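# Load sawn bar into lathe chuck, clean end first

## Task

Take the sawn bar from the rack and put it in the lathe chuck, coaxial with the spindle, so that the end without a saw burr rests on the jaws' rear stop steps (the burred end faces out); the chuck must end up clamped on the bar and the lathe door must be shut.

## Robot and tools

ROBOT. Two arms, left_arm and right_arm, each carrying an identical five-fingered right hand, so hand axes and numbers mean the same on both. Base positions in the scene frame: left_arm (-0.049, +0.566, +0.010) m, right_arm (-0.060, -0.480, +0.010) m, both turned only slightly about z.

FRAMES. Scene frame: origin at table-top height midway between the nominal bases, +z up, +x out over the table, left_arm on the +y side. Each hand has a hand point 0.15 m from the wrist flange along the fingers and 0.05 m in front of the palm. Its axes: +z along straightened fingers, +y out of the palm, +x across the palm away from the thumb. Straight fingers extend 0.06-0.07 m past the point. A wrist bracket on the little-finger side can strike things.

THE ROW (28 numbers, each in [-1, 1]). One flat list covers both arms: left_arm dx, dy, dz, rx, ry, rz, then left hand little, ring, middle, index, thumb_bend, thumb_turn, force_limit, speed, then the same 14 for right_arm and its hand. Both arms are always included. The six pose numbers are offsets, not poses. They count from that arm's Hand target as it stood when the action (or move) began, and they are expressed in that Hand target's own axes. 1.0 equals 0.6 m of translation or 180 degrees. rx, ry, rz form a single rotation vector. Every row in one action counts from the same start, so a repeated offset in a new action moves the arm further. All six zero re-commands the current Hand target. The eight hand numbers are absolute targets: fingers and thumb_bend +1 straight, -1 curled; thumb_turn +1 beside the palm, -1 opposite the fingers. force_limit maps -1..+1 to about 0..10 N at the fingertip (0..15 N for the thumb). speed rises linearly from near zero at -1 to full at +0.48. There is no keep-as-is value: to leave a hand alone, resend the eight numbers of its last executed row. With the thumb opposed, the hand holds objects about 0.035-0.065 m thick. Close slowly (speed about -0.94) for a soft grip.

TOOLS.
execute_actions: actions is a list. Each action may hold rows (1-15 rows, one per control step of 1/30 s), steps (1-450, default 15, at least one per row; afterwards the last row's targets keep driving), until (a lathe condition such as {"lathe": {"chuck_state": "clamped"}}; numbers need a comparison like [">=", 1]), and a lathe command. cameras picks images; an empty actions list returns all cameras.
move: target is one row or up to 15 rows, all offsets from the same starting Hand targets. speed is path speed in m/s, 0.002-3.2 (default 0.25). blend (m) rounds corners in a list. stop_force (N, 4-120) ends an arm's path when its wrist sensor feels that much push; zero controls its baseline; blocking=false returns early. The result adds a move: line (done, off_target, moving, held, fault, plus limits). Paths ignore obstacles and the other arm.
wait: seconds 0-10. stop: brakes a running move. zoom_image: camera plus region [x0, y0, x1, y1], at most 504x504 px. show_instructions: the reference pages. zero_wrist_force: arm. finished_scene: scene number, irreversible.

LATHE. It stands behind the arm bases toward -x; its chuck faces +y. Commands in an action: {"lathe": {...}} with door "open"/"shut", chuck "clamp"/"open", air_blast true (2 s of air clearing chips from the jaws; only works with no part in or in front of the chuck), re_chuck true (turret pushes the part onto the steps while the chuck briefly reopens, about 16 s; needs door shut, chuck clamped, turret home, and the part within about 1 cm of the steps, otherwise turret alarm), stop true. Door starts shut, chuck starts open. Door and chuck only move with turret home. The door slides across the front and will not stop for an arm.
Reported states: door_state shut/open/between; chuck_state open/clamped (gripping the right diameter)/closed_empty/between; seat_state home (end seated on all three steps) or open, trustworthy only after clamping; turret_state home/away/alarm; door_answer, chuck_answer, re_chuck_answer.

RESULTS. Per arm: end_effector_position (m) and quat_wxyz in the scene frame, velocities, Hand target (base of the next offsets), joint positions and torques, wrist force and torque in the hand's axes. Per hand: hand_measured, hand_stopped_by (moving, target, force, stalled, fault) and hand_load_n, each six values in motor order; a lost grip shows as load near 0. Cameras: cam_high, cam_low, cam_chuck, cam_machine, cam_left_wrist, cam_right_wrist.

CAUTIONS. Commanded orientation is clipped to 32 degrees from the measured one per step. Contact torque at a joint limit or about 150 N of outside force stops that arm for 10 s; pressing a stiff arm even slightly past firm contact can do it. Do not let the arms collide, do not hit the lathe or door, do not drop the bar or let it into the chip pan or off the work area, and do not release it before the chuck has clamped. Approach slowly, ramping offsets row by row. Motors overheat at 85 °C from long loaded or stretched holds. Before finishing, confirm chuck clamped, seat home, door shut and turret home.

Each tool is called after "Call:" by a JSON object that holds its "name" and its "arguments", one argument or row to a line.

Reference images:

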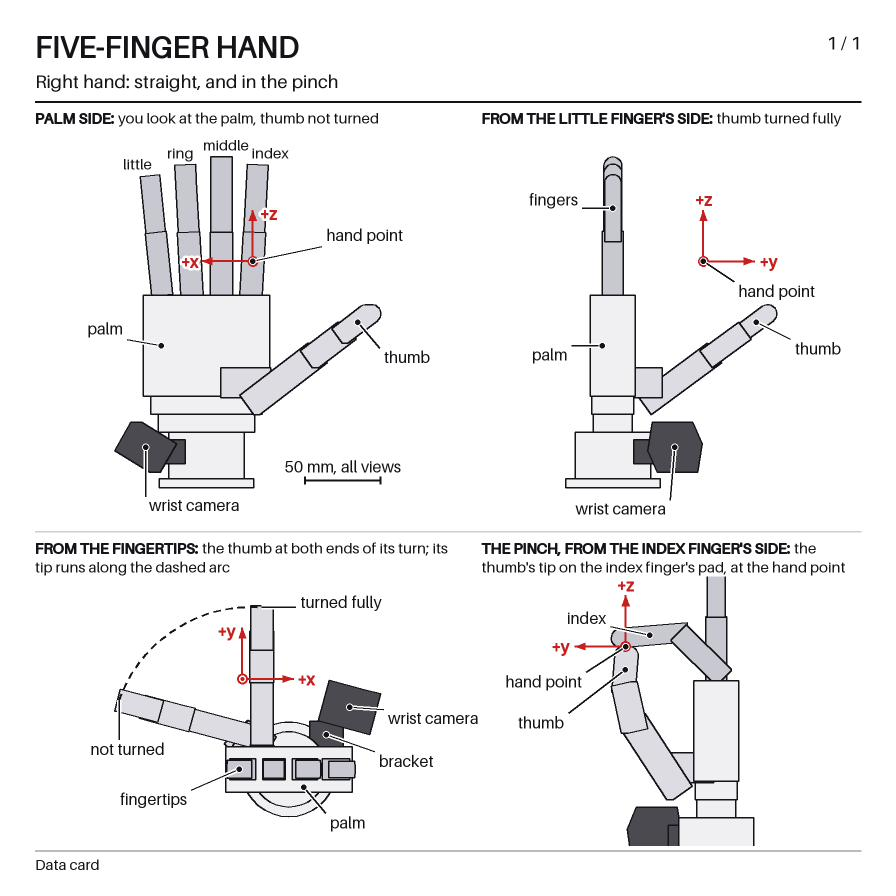

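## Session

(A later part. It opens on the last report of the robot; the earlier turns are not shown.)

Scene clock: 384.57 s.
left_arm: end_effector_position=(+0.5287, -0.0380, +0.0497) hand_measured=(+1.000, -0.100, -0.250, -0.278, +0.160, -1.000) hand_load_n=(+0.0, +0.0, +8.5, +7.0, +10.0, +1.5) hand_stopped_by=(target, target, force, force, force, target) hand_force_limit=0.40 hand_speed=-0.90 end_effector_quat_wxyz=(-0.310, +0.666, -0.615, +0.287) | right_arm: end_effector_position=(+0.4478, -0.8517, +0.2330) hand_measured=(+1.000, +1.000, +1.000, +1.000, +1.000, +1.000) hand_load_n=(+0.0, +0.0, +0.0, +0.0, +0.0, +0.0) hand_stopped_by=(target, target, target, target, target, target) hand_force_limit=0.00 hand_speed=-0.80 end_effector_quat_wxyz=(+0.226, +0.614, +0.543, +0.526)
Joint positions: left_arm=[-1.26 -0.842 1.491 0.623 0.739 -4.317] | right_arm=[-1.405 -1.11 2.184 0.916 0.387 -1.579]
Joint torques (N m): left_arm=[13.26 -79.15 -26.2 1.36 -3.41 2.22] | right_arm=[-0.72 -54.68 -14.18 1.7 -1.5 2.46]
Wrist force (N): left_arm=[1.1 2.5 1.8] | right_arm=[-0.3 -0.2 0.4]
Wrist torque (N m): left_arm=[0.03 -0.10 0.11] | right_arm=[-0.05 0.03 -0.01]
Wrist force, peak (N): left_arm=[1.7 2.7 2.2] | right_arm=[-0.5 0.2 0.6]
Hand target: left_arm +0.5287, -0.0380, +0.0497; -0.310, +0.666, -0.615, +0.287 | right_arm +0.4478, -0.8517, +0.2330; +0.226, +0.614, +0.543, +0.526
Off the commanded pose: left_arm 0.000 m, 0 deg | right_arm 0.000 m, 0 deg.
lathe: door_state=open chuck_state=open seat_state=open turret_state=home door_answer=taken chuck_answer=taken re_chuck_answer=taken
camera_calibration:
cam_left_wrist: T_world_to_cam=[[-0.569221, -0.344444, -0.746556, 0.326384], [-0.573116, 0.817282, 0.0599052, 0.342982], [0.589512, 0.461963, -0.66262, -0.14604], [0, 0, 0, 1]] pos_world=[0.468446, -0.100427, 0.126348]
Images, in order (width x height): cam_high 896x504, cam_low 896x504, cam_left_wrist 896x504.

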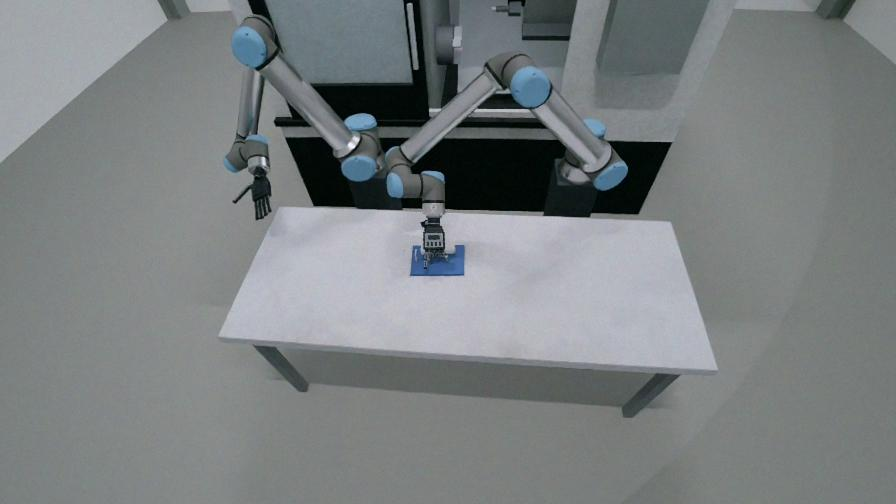

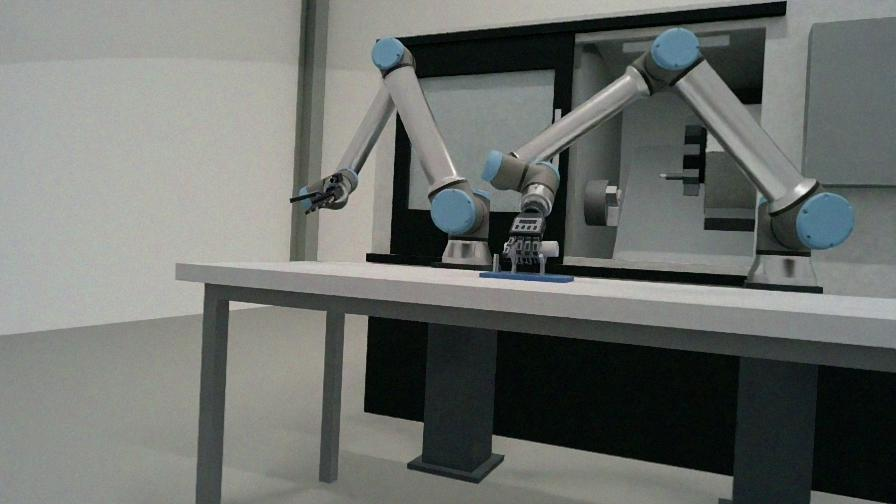

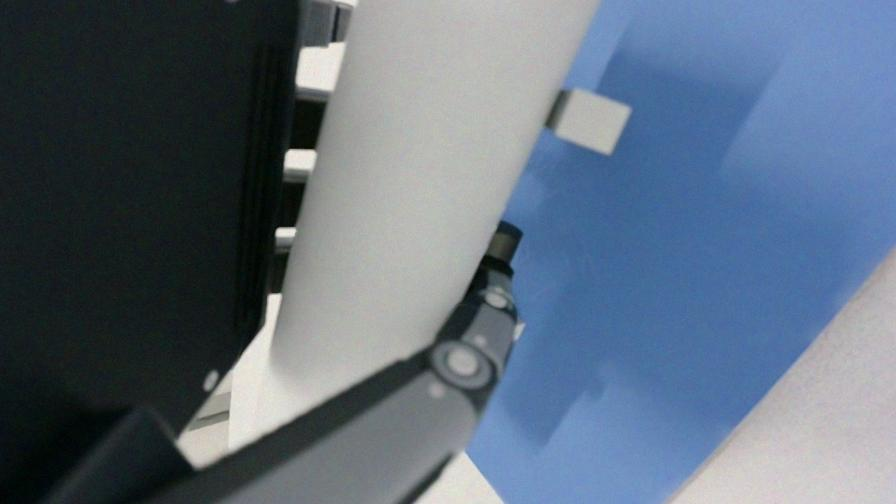

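Call:
{"name": "move", "arguments": {
  "target": [0,-0.1532,-0.1286,0,0,0,1,-0.1,-0.6,-0.6,-0.4,-1,0.4,-0.9,0,0,0,0,0,0,1,1,1,1,1,1,0,-0.8],
  "speed": 0.1,
  "cameras": ["cam_high","cam_left_wrist","cam_low"]
}}

Call:
{"name": "zoom_image", "arguments": {
  "camera": "cam_low",
  "region": [470, 150, 610, 290]
}}

Scene clock: 398.23 s.
left_arm: end_effector_position=(+0.5288, -0.0379, +0.1694) hand_measured=(+1.000, -0.100, -0.250, -0.278, +0.160, -1.000) hand_load_n=(+0.5, +0.0, +8.5, +7.0, +10.5, +2.0) hand_stopped_by=(target, target, force, force, force, target) hand_force_limit=0.40 hand_speed=-0.90 end_effector_quat_wxyz=(-0.310, +0.666, -0.615, +0.287) | right_arm: end_effector_position=(+0.4478, -0.8517, +0.2330) hand_measured=(+1.000, +1.000, +1.000, +1.000, +1.000, +1.000) hand_load_n=(+0.0, +0.0, +0.0, +0.0, +0.0, +0.0) hand_stopped_by=(target, target, target, target, target, target) hand_force_limit=0.00 hand_speed=-0.80 end_effector_quat_wxyz=(+0.226, +0.614, +0.543, +0.526)
Joint positions: left_arm=[-1.26 -0.948 1.432 0.787 0.74 -4.317] | right_arm=[-1.405 -1.11 2.184 0.916 0.387 -1.579]
Joint torques (N m): left_arm=[3.63 -99.31 -42.02 6.38 0.74 -2.24] | right_arm=[-0.68 -55.02 -13.71 1.7 -1.56 2.45]
Wrist force (N): left_arm=[1.9 2.9 1.5] | right_arm=[-0.4 -0.1 0.2]
Wrist torque (N m): left_arm=[0.07 -0.25 0.10] | right_arm=[-0.03 0.05 -0.01]
Wrist force, peak (N): left_arm=[1.2 3.3 2.2] | right_arm=[-0.5 0.1 0.6]
Hand target: left_arm +0.5288, -0.0380, +0.1697; -0.310, +0.666, -0.615, +0.287 | right_arm +0.4478, -0.8517, +0.2330; +0.226, +0.614, +0.543, +0.526
Off the commanded pose: left_arm 0.000 m, 0 deg | right_arm 0.000 m, 0 deg.
lathe: door_state=open chuck_state=open seat_state=open turret_state=home door_answer=taken chuck_answer=taken re_chuck_answer=taken
move: done
camera_calibration:
cam_left_wrist: T_world_to_cam=[[-0.569221, -0.344444, -0.746556, 0.415895], [-0.573116, 0.817282, 0.0599052, 0.335844], [0.589512, 0.461963, -0.66262, -0.0668887], [0, 0, 0, 1]] pos_world=[0.468646, -0.100327, 0.246048]
Images, in order (width x height): cam_high 896x504, cam_low 896x504, cam_left_wrist 896x504.

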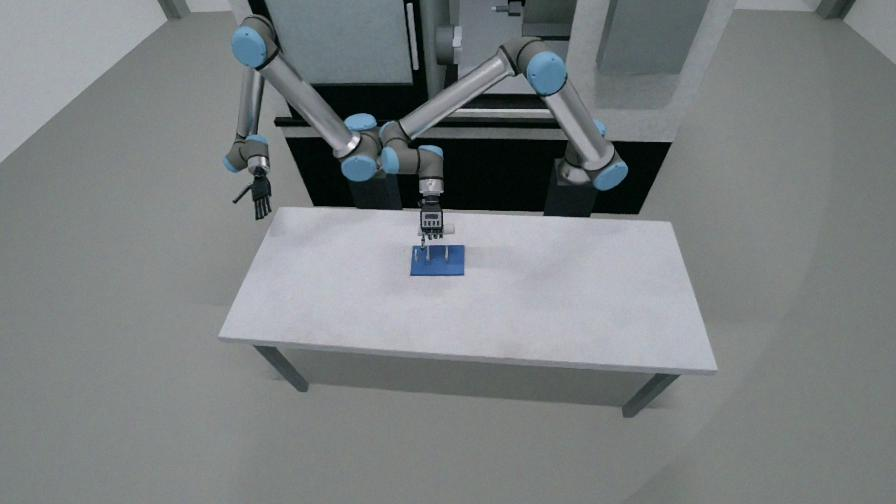

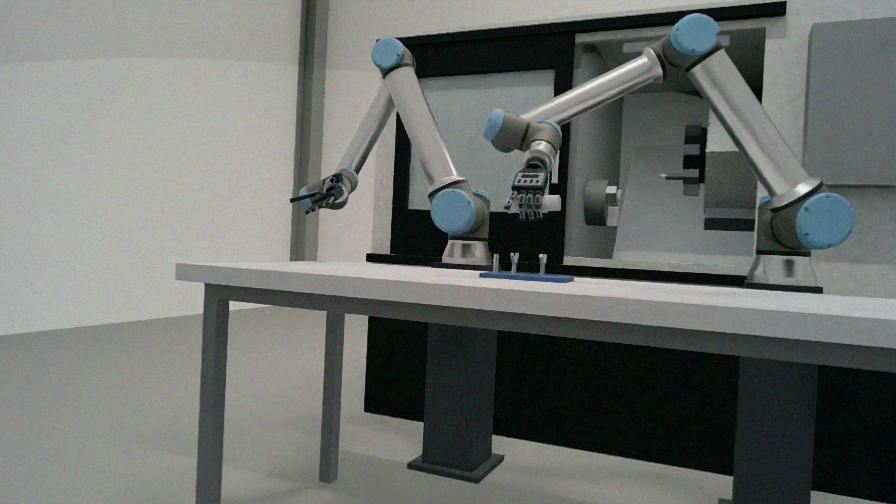

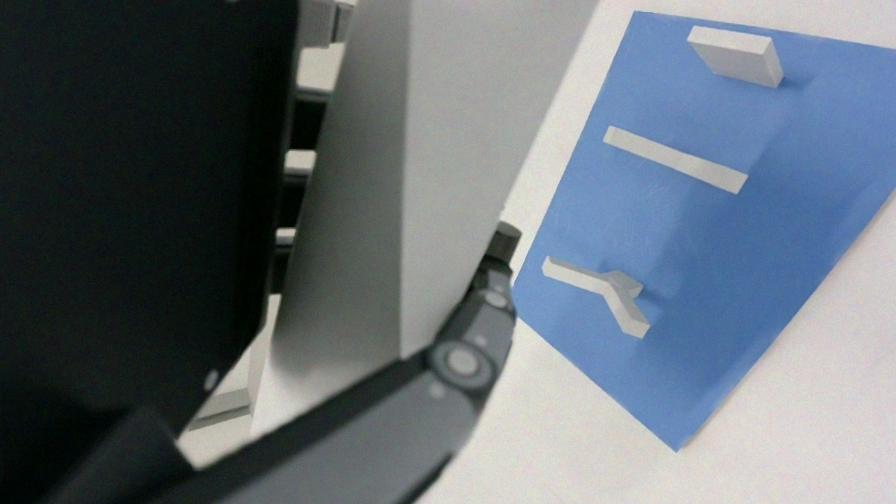

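Scaled by 3.600 from the camera's 896x504 image, which has a finer 1280x720 frame.

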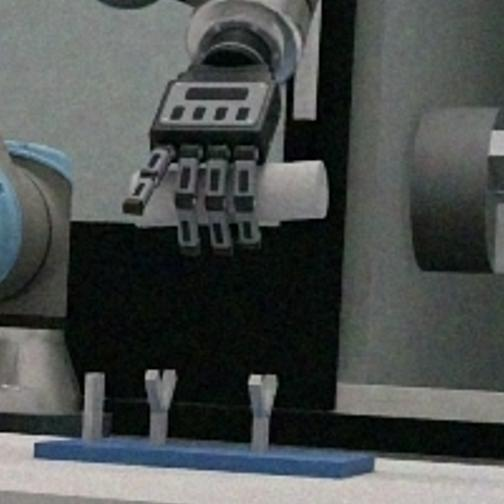

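Call:
{"name": "move", "arguments": {
  "target": [-0.1516,0.1338,-0.8083,0,0.4017,0.3372,1,-0.1,-0.6,-0.6,-0.4,-1,0.4,-0.9,0,0,0,0,0,0,1,1,1,1,1,1,0,-0.8],
  "speed": 0.25,
  "cameras": ["cam_high","cam_machine","cam_left_wrist"]
}}

Scene clock: 467.60 s.
left_arm: end_effector_position=(+0.1004, +0.0197, +0.4204) hand_measured=(+1.000, -0.100, -0.250, -0.278, +0.160, -1.000) hand_load_n=(+0.0, -0.5, +8.5, +7.0, +10.0, +1.5) hand_stopped_by=(target, target, force, force, force, target) hand_force_limit=0.40 hand_speed=-0.90 end_effector_quat_wxyz=(+0.000, -0.001, +0.906, -0.423) | right_arm: end_effector_position=(+0.4478, -0.8517, +0.2330) hand_measured=(+1.000, +1.000, +1.000, +1.000, +1.000, +1.000) hand_load_n=(+0.0, +0.0, +0.0, +0.0, +0.0, +0.0) hand_stopped_by=(target, target, target, target, target, target) hand_force_limit=0.00 hand_speed=-0.80 end_effector_quat_wxyz=(+0.226, +0.614, +0.543, +0.526)
Joint positions: left_arm=[-1.753 -1.789 1.894 0.599 1.454 -3.242] | right_arm=[-1.405 -1.11 2.184 0.916 0.387 -1.579]
Joint torques (N m): left_arm=[-22.75 -42.1 -51.22 3.41 2.76 2.62] | right_arm=[-0.63 -54.93 -12.77 1.78 -1.68 2.69]
Wrist force (N): left_arm=[1.6 2.1 1.8] | right_arm=[-0.1 0.1 0.2]
Wrist torque (N m): left_arm=[-0.02 -0.13 0.07] | right_arm=[0.00 0.01 0.01]
Wrist force, peak (N): left_arm=[2.1 3.6 2.9] | right_arm=[-0.5 0.2 0.7]
Hand target: left_arm +0.1002, +0.0197, +0.4205; +0.000, -0.001, +0.906, -0.423 | right_arm +0.4478, -0.8517, +0.2330; +0.226, +0.614, +0.543, +0.526
Off the commanded pose: left_arm 0.000 m, 0 deg | right_arm 0.000 m, 0 deg.
lathe: door_state=open chuck_state=open seat_state=open turret_state=home door_answer=taken chuck_answer=taken re_chuck_answer=taken
move: done
camera_calibration:
cam_left_wrist: T_world_to_cam=[[-0.300807, 0.592508, -0.747294, 0.334195], [0.858604, 0.509323, 0.0582148, -0.108803], [0.415107, -0.624119, -0.661938, 0.364035], [0, 0, 0, 1]] pos_world=[0.0428338, 0.0846039, 0.497045]
Images, in order (width x height): cam_high 896x504, cam_machine 896x504, cam_left_wrist 896x504.

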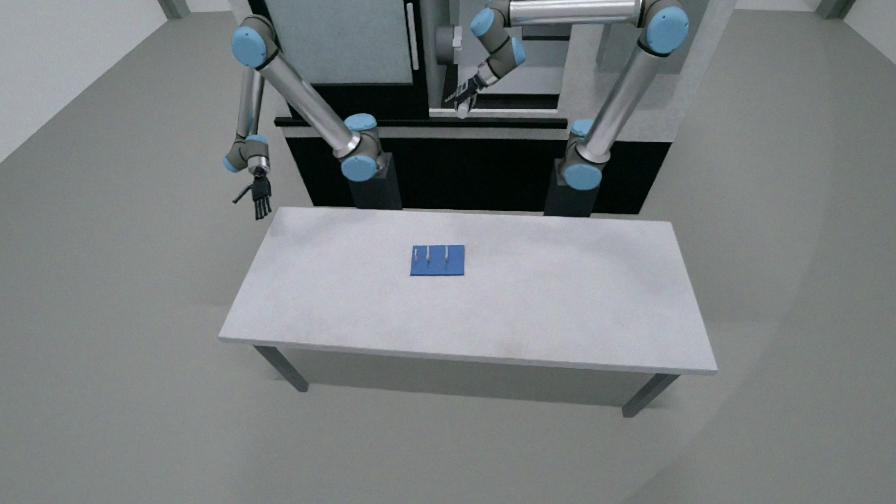

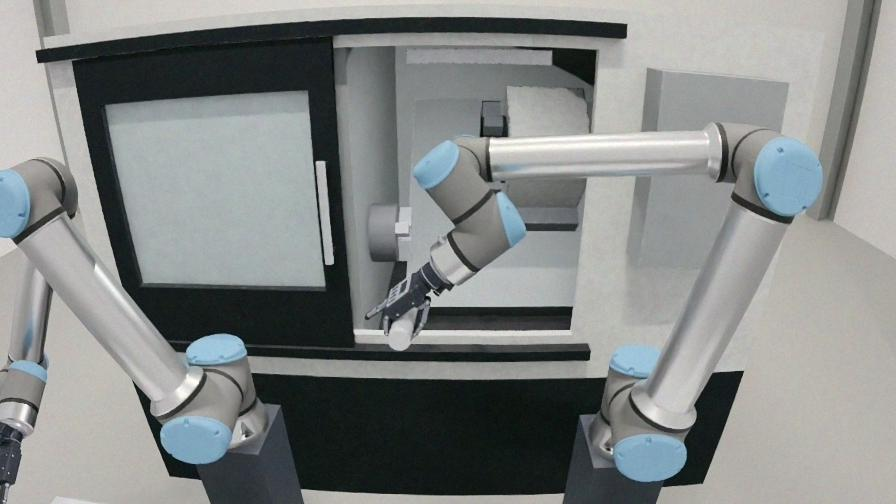

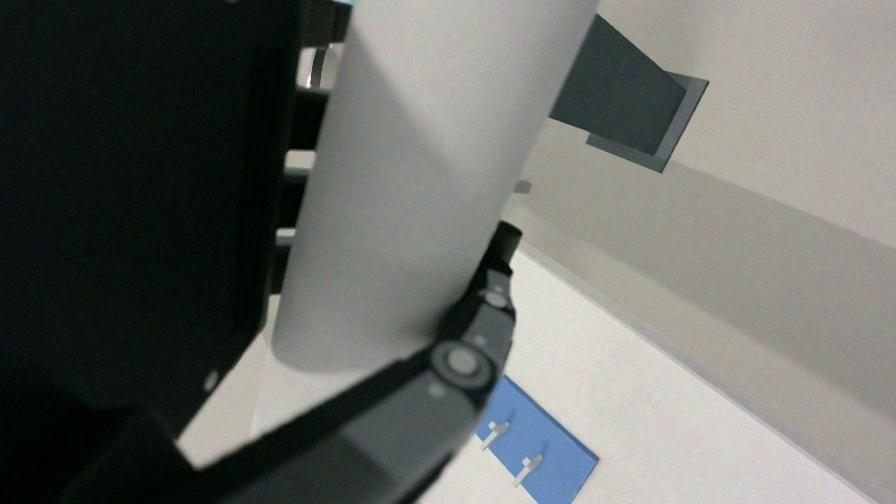

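Call:
{"name": "move", "arguments": {
  "target": [0.9167,0.1072,-0.1277,0,0.383,0.3215,1,-0.1,-0.6,-0.6,-0.4,-1,0.4,-0.9,0,0,0,0,0,0,1,1,1,1,1,1,0,-0.8],
  "speed": 0.25,
  "cameras": ["cam_chuck","cam_machine","cam_left_wrist"]
}}

Scene clock: 489.13 s.
left_arm: end_effector_position=(-0.4497, +0.1189, +0.4212) hand_measured=(+1.000, -0.100, -0.250, -0.278, +0.160, -1.000) hand_load_n=(+0.0, +0.0, +8.5, +7.0, +10.0, +1.5) hand_stopped_by=(target, target, force, force, force, target) hand_force_limit=0.40 hand_speed=-0.90 end_effector_quat_wxyz=(-0.299, +0.640, +0.641, -0.300) | right_arm: end_effector_position=(+0.4478, -0.8517, +0.2330) hand_measured=(+1.000, +1.000, +1.000, +1.000, +1.000, +1.000) hand_load_n=(-0.5, +0.0, +0.0, +0.0, +0.0, +0.0) hand_stopped_by=(target, target, target, target, target, target) hand_force_limit=0.00 hand_speed=-0.80 end_effector_quat_wxyz=(+0.226, +0.614, +0.543, +0.526)
Joint positions: left_arm=[-2.489 -1.625 1.77 0.678 2.074 -2.661] | right_arm=[-1.405 -1.11 2.184 0.916 0.387 -1.579]
Joint torques (N m): left_arm=[-19.52 -24.63 -50.28 4.28 3.89 1.87] | right_arm=[-1.53 -54.96 -13.4 1.63 -1.45 2.74]
Wrist force (N): left_arm=[1.6 2.3 1.9] | right_arm=[-0.3 0.1 0.5]
Wrist torque (N m): left_arm=[0.01 -0.20 0.08] | right_arm=[-0.01 0.02 0.00]
Wrist force, peak (N): left_arm=[2.0 1.2 3.1] | right_arm=[-0.7 0.3 0.4]
Hand target: left_arm -0.4499, +0.1190, +0.4212; -0.299, +0.640, +0.641, -0.299 | right_arm +0.4478, -0.8517, +0.2330; +0.226, +0.614, +0.543, +0.526
Off the commanded pose: left_arm 0.000 m, 0 deg | right_arm 0.000 m, 0 deg.
lathe: door_state=open chuck_state=open seat_state=open turret_state=home door_answer=taken chuck_answer=taken re_chuck_answer=taken
move: done
camera_calibration:
cam_left_wrist: T_world_to_cam=[[0.591948, 0.299416, -0.748296, 0.54727], [0.509121, -0.858658, 0.059171, 0.318159], [-0.624814, -0.416, -0.66072, 0.161875], [0, 0, 0, 1]] pos_world=[-0.384795, 0.176669, 0.497648]
Images, in order (width x height): cam_chuck 896x504, cam_machine 896x504, cam_left_wrist 896x504.

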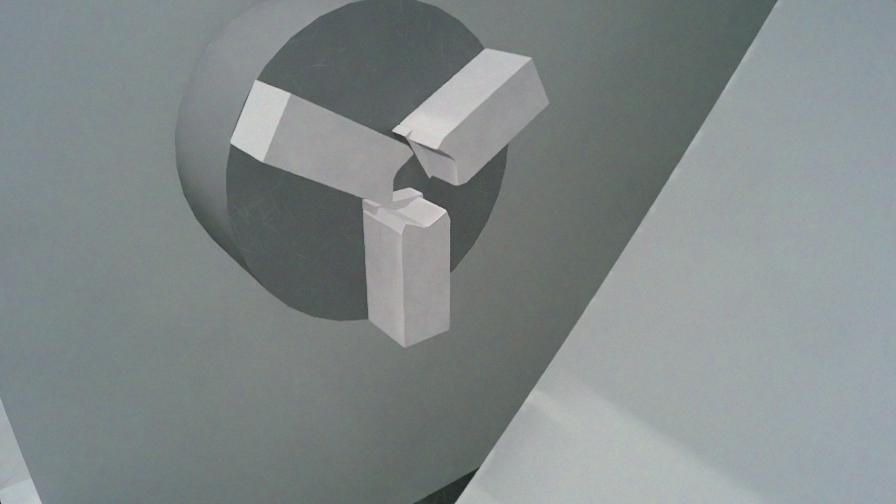

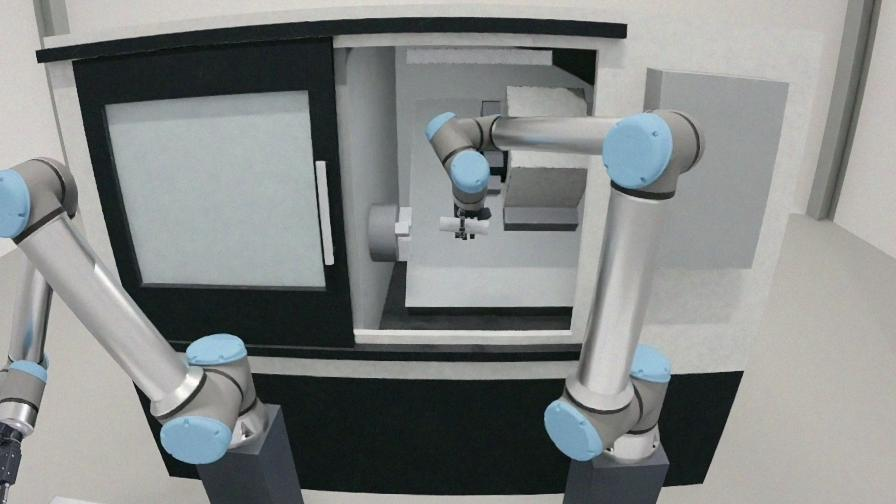

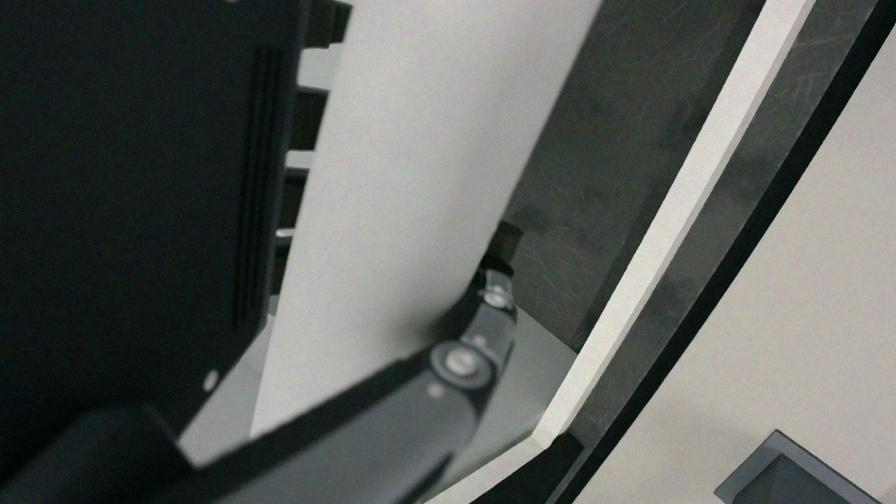

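Call:
{"name": "zoom_image", "arguments": {
  "camera": "cam_left_wrist",
  "region": [180, 300, 520, 504]
}}

Call:
{"name": "zoom_image", "arguments": {
  "camera": "cam_machine",
  "region": [360, 120, 520, 290]
}}

Scaled by 1.482 from the camera's 896x504 image, which has a finer 1280x720 frame.

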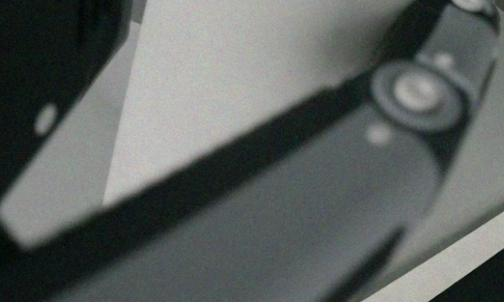

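Scaled by 2.965 from the camera's 896x504 image, which has a finer 1280x720 frame.

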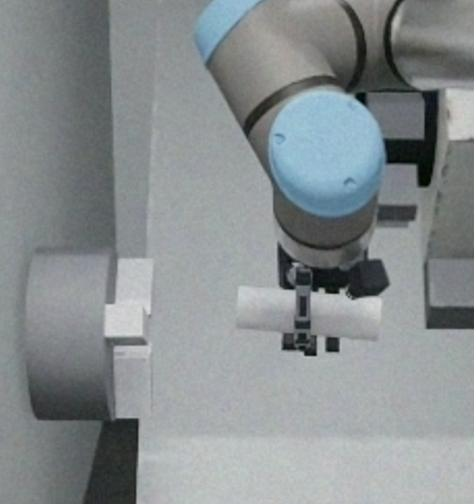

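Call:
{"name": "move", "arguments": {
  "target": [0.035,-0.1469,0.5535,0,-0.0079,-0.0284,1,-0.1,-0.6,-0.6,-0.4,-1,0.4,-0.9,0,0,0,0,0,0,1,1,1,1,1,1,0,-0.8],
  "speed": 0.15,
  "stop_force": 20,
  "cameras": ["cam_chuck","cam_machine","cam_left_wrist"]
}}

Call:
{"name": "zoom_image", "arguments": {
  "camera": "cam_machine",
  "region": [360, 160, 520, 290]
}}

Scene clock: 558.93 s.
left_arm: end_effector_position=(-0.7612, +0.1395, +0.2755) hand_measured=(+1.000, -0.100, -0.250, -0.278, +0.160, -1.000) hand_load_n=(+0.0, +0.0, +8.5, +7.0, +10.0, +2.0) hand_stopped_by=(target, target, force, force, force, target) hand_force_limit=0.40 hand_speed=-0.90 end_effector_quat_wxyz=(-0.304, +0.607, +0.673, -0.294) | right_arm: end_effector_position=(+0.4478, -0.8517, +0.2330) hand_measured=(+1.000, +1.000, +1.000, +1.000, +1.000, +1.000) hand_load_n=(+0.0, +0.0, +0.0, +0.0, +0.0, +0.0) hand_stopped_by=(target, target, target, target, target, target) hand_force_limit=0.00 hand_speed=-0.80 end_effector_quat_wxyz=(+0.226, +0.614, +0.543, +0.526)
Joint positions: left_arm=[-2.81 -1.251 1.586 0.39 1.82 -2.994] | right_arm=[-1.405 -1.11 2.184 0.916 0.387 -1.579]
Joint torques (N m): left_arm=[-21.72 -52.69 -48.15 -2 -1.77 -2.48] | right_arm=[-0.04 -55 -12.76 1.63 -1.73 2.55]
Wrist force (N): left_arm=[1.7 2.9 2.2] | right_arm=[-0.5 -0.2 0.5]
Wrist torque (N m): left_arm=[0.05 -0.26 0.28] | right_arm=[-0.06 0.05 -0.01]
Wrist force, peak (N): left_arm=[1.9 3.0 3.3] | right_arm=[-0.6 0.0 0.7]
Hand target: left_arm -0.7612, +0.1395, +0.2755; -0.304, +0.607, +0.673, -0.294 | right_arm +0.4478, -0.8517, +0.2330; +0.226, +0.614, +0.543, +0.526
Off the commanded pose: left_arm 0.000 m, 0 deg | right_arm 0.000 m, 0 deg.
lathe: door_state=open chuck_state=open seat_state=open turret_state=home door_answer=taken chuck_answer=taken re_chuck_answer=taken
move: done
camera_calibration:
cam_left_wrist: T_world_to_cam=[[0.566139, 0.38216, -0.73037, 0.580361], [0.572694, -0.819631, 0.0150522, 0.558072], [-0.592882, -0.4268, -0.682886, -0.0885031], [0, 0, 0, 1]] pos_world=[-0.700641, 0.197849, 0.355041]
Images, in order (width x height): cam_chuck 896x504, cam_machine 896x504, cam_left_wrist 896x504.

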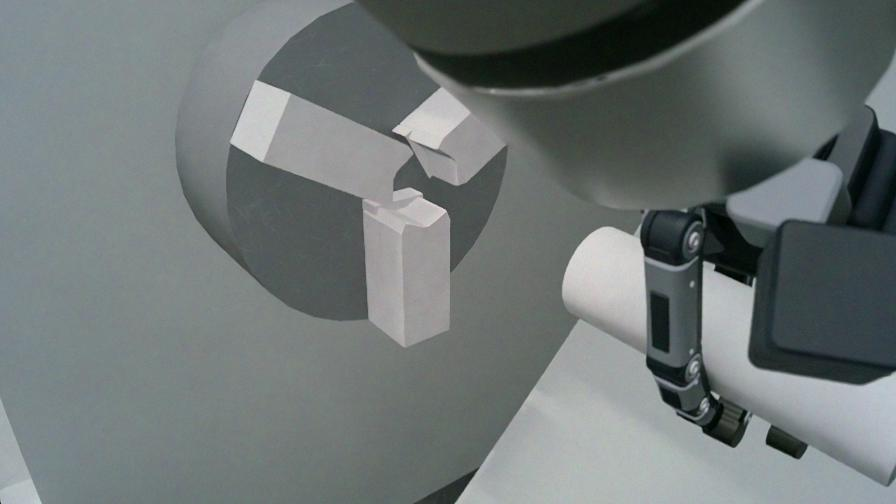

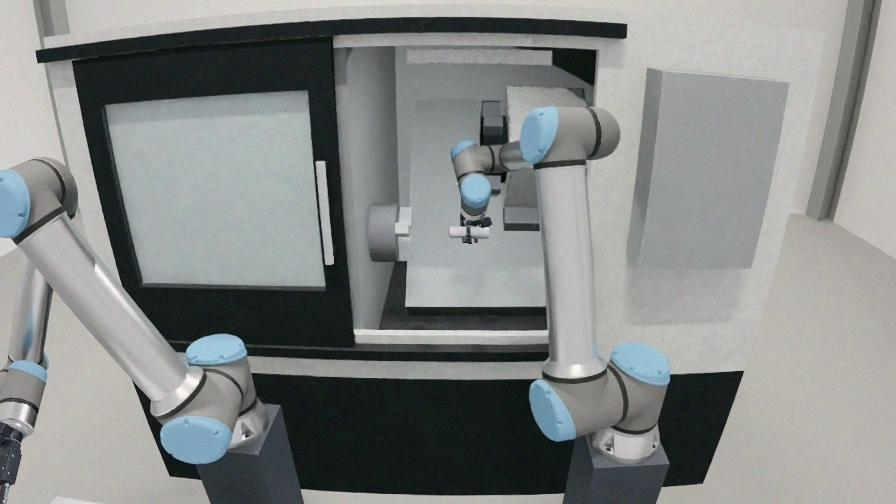

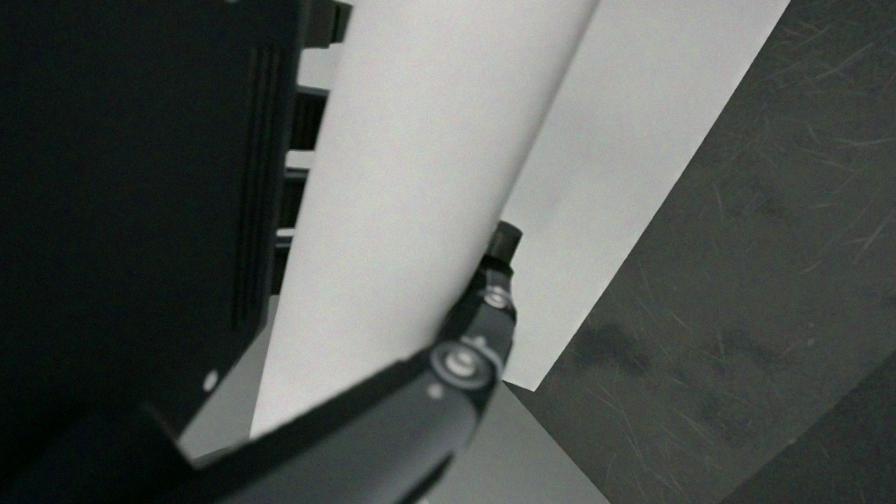

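Scaled by 3.150 from the camera's 896x504 image, which has a finer 1280x720 frame.

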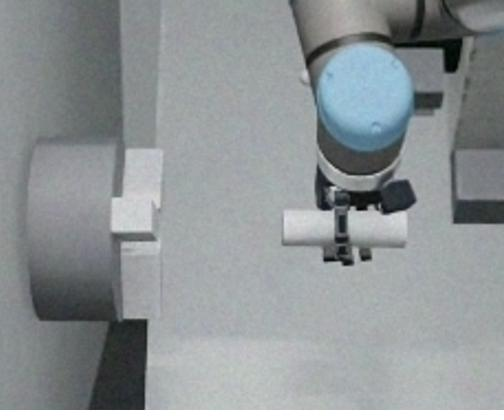

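Call:
{"name": "move", "arguments": {
  "target": [-0.1738,-0.0203,0.0075,0,0,0,1,-0.1,-0.6,-0.6,-0.4,-1,0.4,-0.9,0,0,0,0,0,0,1,1,1,1,1,1,0,-0.8],
  "speed": 0.1,
  "stop_force": 15,
  "cameras": ["cam_chuck","cam_machine","cam_left_wrist"]
}}

Call:
{"name": "zoom_image", "arguments": {
  "camera": "cam_machine",
  "region": [360, 180, 480, 280]
}}

Call:
{"name": "zoom_image", "arguments": {
  "camera": "cam_chuck",
  "region": [360, 110, 500, 230]
}}

Scene clock: 603.57 s.
left_arm: end_effector_position=(-0.7643, +0.0345, +0.2765) hand_measured=(+1.000, -0.100, -0.250, -0.278, +0.160, -1.000) hand_load_n=(+0.0, +0.0, +8.5, +7.0, +10.5, +1.5) hand_stopped_by=(target, target, force, force, force, target) hand_force_limit=0.40 hand_speed=-0.90 end_effector_quat_wxyz=(-0.304, +0.607, +0.673, -0.294) | right_arm: end_effector_position=(+0.4478, -0.8517, +0.2330) hand_measured=(+1.000, +1.000, +1.000, +1.000, +1.000, +1.000) hand_load_n=(+0.0, +0.0, +0.0, +0.0, +0.0, +0.0) hand_stopped_by=(target, target, target, target, target, target) hand_force_limit=0.00 hand_speed=-0.80 end_effector_quat_wxyz=(+0.226, +0.614, +0.543, +0.526)
Joint positions: left_arm=[-2.673 -1.136 1.427 0.463 1.922 -2.898] | right_arm=[-1.405 -1.11 2.184 0.916 0.387 -1.579]
Joint torques (N m): left_arm=[17.14 -62.56 -48.98 3.47 3.11 2.27] | right_arm=[-0.71 -54.73 -12.32 1.7 -1.57 2.67]
Wrist force (N): left_arm=[1.9 2.3 1.7] | right_arm=[-0.2 -0.1 0.1]
Wrist torque (N m): left_arm=[0.00 -0.24 0.15] | right_arm=[-0.01 0.03 0.01]
Wrist force, peak (N): left_arm=[3.4 2.7 2.6] | right_arm=[-0.7 0.1 0.5]
Hand target: left_arm -0.7643, +0.0345, +0.2765; -0.304, +0.607, +0.673, -0.294 | right_arm +0.4478, -0.8517, +0.2330; +0.226, +0.614, +0.543, +0.526
Off the commanded pose: left_arm 0.000 m, 0 deg | right_arm 0.000 m, 0 deg.
lathe: door_state=open chuck_state=open seat_state=open turret_state=home door_answer=taken chuck_answer=taken re_chuck_answer=taken
move: done
camera_calibration:
cam_left_wrist: T_world_to_cam=[[0.566139, 0.38216, -0.73037, 0.622973], [0.572694, -0.819631, 0.0150522, 0.473771], [-0.592882, -0.4268, -0.682886, -0.134472], [0, 0, 0, 1]] pos_world=[-0.703741, 0.0928492, 0.356041]
Images, in order (width x height): cam_chuck 896x504, cam_machine 896x504, cam_left_wrist 896x504.

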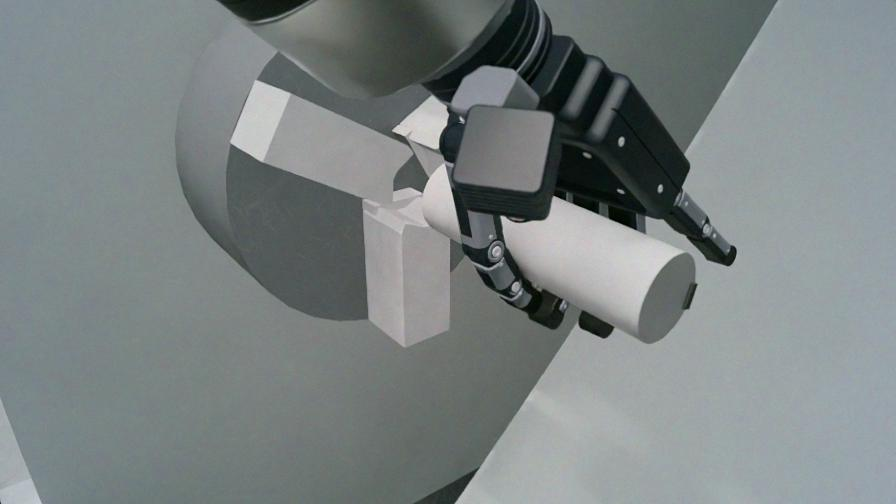

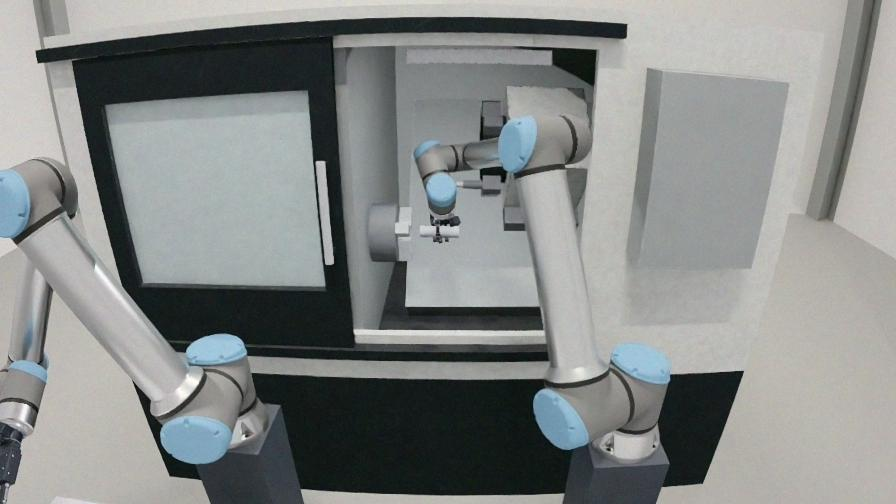

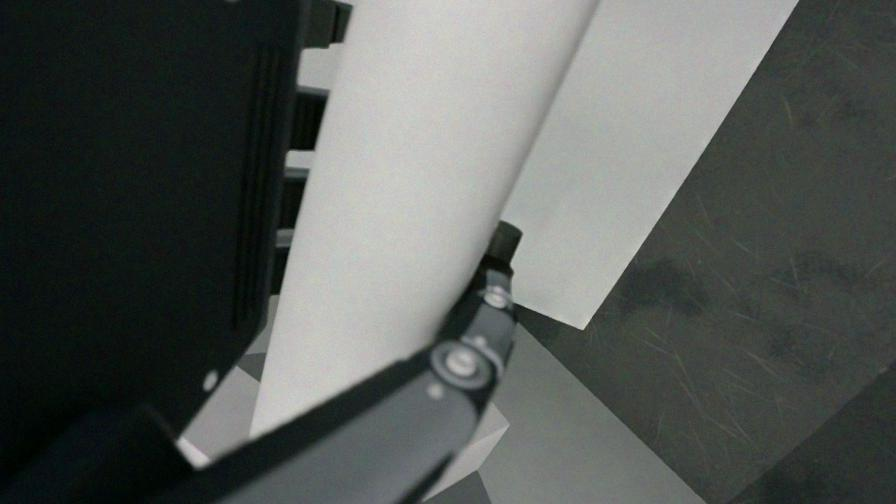

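Scaled by 4.200 from the camera's 896x504 image, which has a finer 1280x720 frame.

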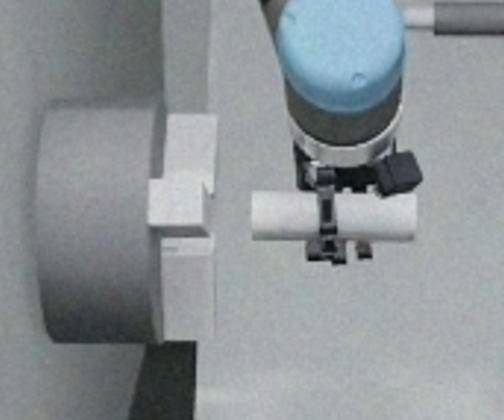

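Scaled by 3.600 from the camera's 896x504 image, which has a finer 1280x720 frame.

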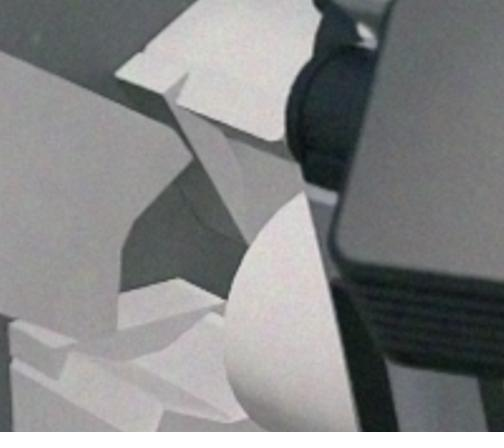

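Call:
{"name": "zoom_image", "arguments": {
  "camera": "cam_machine",
  "region": [364, 195, 424, 270]
}}

Call:
{"name": "zoom_image", "arguments": {
  "camera": "cam_machine",
  "region": [404, 205, 464, 255]
}}

Call:
{"name": "zoom_image", "arguments": {
  "camera": "cam_chuck",
  "region": [380, 130, 450, 220]
}}

Scaled by 6.720 from the camera's 896x504 image, which has a finer 1280x720 frame.

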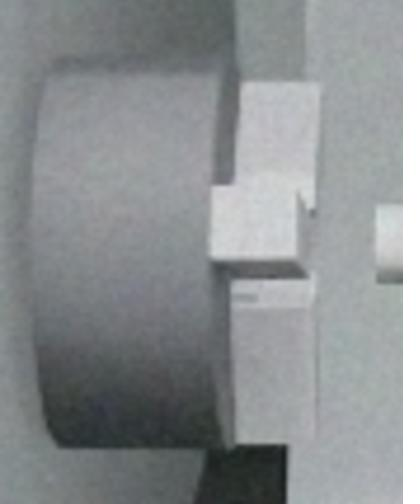

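Scaled by 8.400 from the camera's 896x504 image, which has a finer 1280x720 frame.

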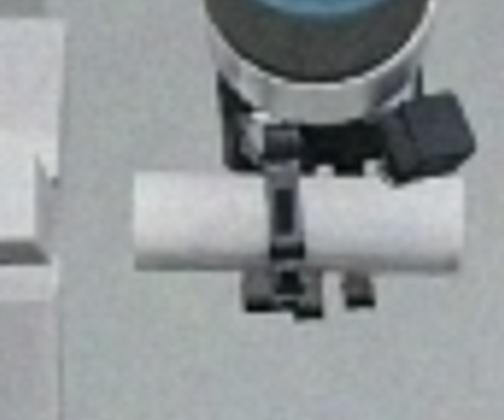

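Scaled by 5.600 from the camera's 896x504 image, which has a finer 1280x720 frame.

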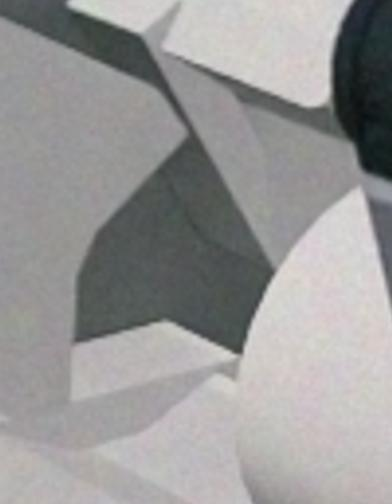

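Call:
{"name": "execute_actions", "arguments": {
  "actions": [],
  "cameras": ["cam_low","cam_high"]
}}

Call:
{"name": "zoom_image", "arguments": {
  "camera": "cam_low",
  "region": [560, 160, 680, 250]
}}

Call:
{"name": "zoom_image", "arguments": {
  "camera": "cam_high",
  "region": [420, 10, 510, 80]
}}

Scene clock: 657.80 s.
left_arm: end_effector_position=(-0.7643, +0.0345, +0.2765) hand_measured=(+1.000, -0.100, -0.250, -0.278, +0.160, -1.000) hand_load_n=(+0.0, +0.0, +8.5, +7.0, +10.0, +1.5) hand_stopped_by=(target, target, force, force, force, target) hand_force_limit=0.40 hand_speed=-0.90 end_effector_quat_wxyz=(-0.304, +0.607, +0.673, -0.294) | right_arm: end_effector_position=(+0.4478, -0.8517, +0.2330) hand_measured=(+1.000, +1.000, +1.000, +1.000, +1.000, +1.000) hand_load_n=(+0.0, +0.0, +0.0, +0.0, +0.0, +0.0) hand_stopped_by=(target, target, target, target, target, target) hand_force_limit=0.00 hand_speed=-0.80 end_effector_quat_wxyz=(+0.226, +0.614, +0.543, +0.526)
Joint positions: left_arm=[-2.673 -1.136 1.427 0.463 1.922 -2.898] | right_arm=[-1.405 -1.11 2.184 0.916 0.387 -1.579]
Joint velocities: within noise
Joint torques (N m): left_arm=[11.03 -64.2 -46.4 3.25 2.21 1.05] | right_arm=[-0.95 -54.74 -11.53 1.63 -1.72 2.57]
Motor temperatures (°C): left_arm=[26 29 23 30 31 34] | right_arm=[24 23 23 28 27 32]
Wrist force (N): left_arm=[1.9 2.1 1.8] | right_arm=[-0.4 0.2 0.2]
Wrist torque (N m): left_arm=[-0.04 -0.25 0.15] | right_arm=[0.01 0.04 0.00]
Wrist force, peak (N): left_arm=[2.1 3.2 2.2] | right_arm=[-0.7 0.4 0.4]
Hand target: left_arm -0.7643, +0.0345, +0.2765; -0.304, +0.607, +0.673, -0.294 | right_arm +0.4478, -0.8517, +0.2330; +0.226, +0.614, +0.543, +0.526
Off the commanded pose: left_arm 0.000 m, 0 deg | right_arm 0.000 m, 0 deg.
lathe: door_state=open chuck_state=open seat_state=open turret_state=home door_answer=taken chuck_answer=taken re_chuck_answer=taken
Images, in order (width x height): cam_high 896x504, cam_low 896x504.

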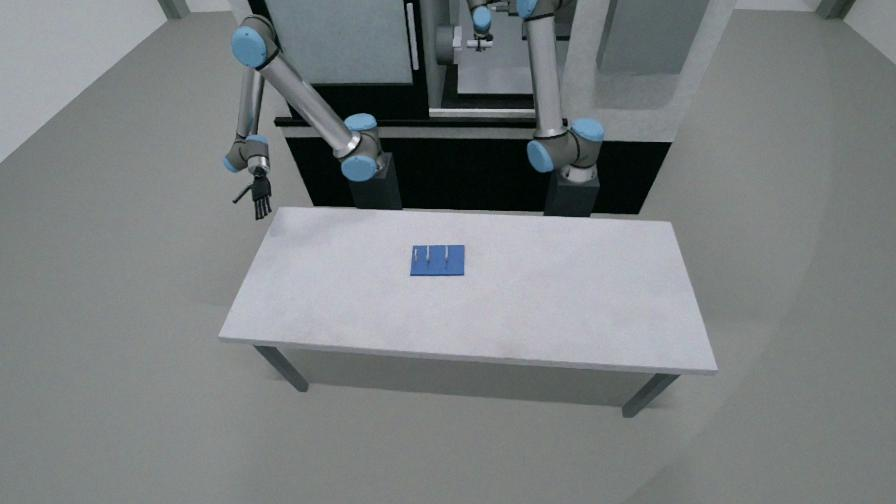

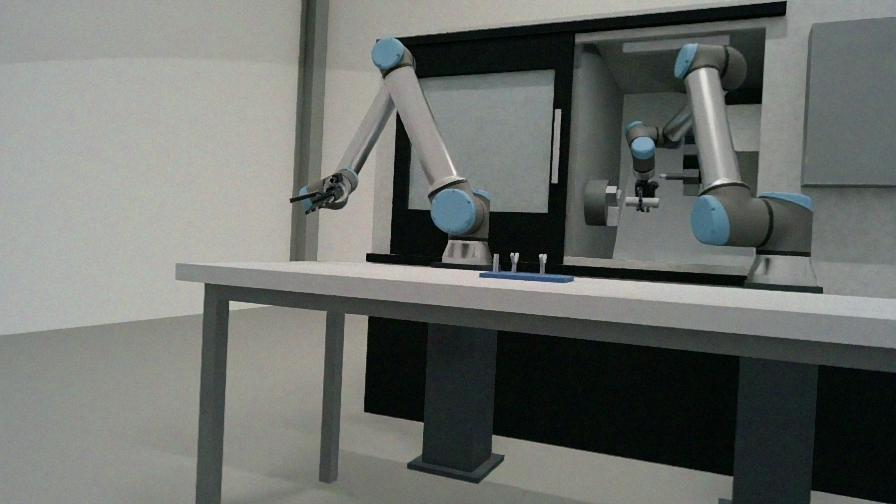

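Scaled by 4.200 from the camera's 896x504 image, which has a finer 1280x720 frame.

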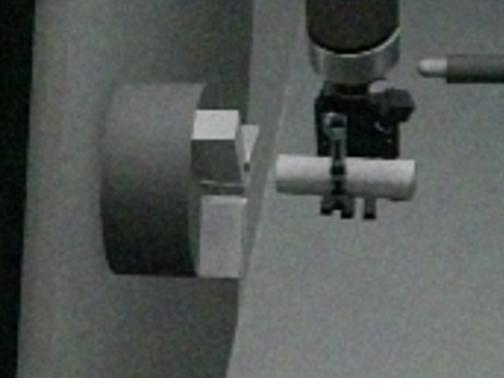

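Scaled by 5.600 from the camera's 896x504 image, which has a finer 1280x720 frame.

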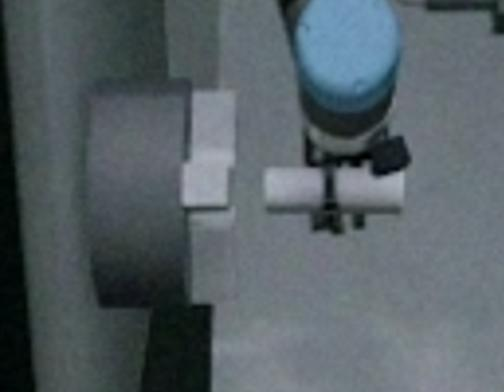

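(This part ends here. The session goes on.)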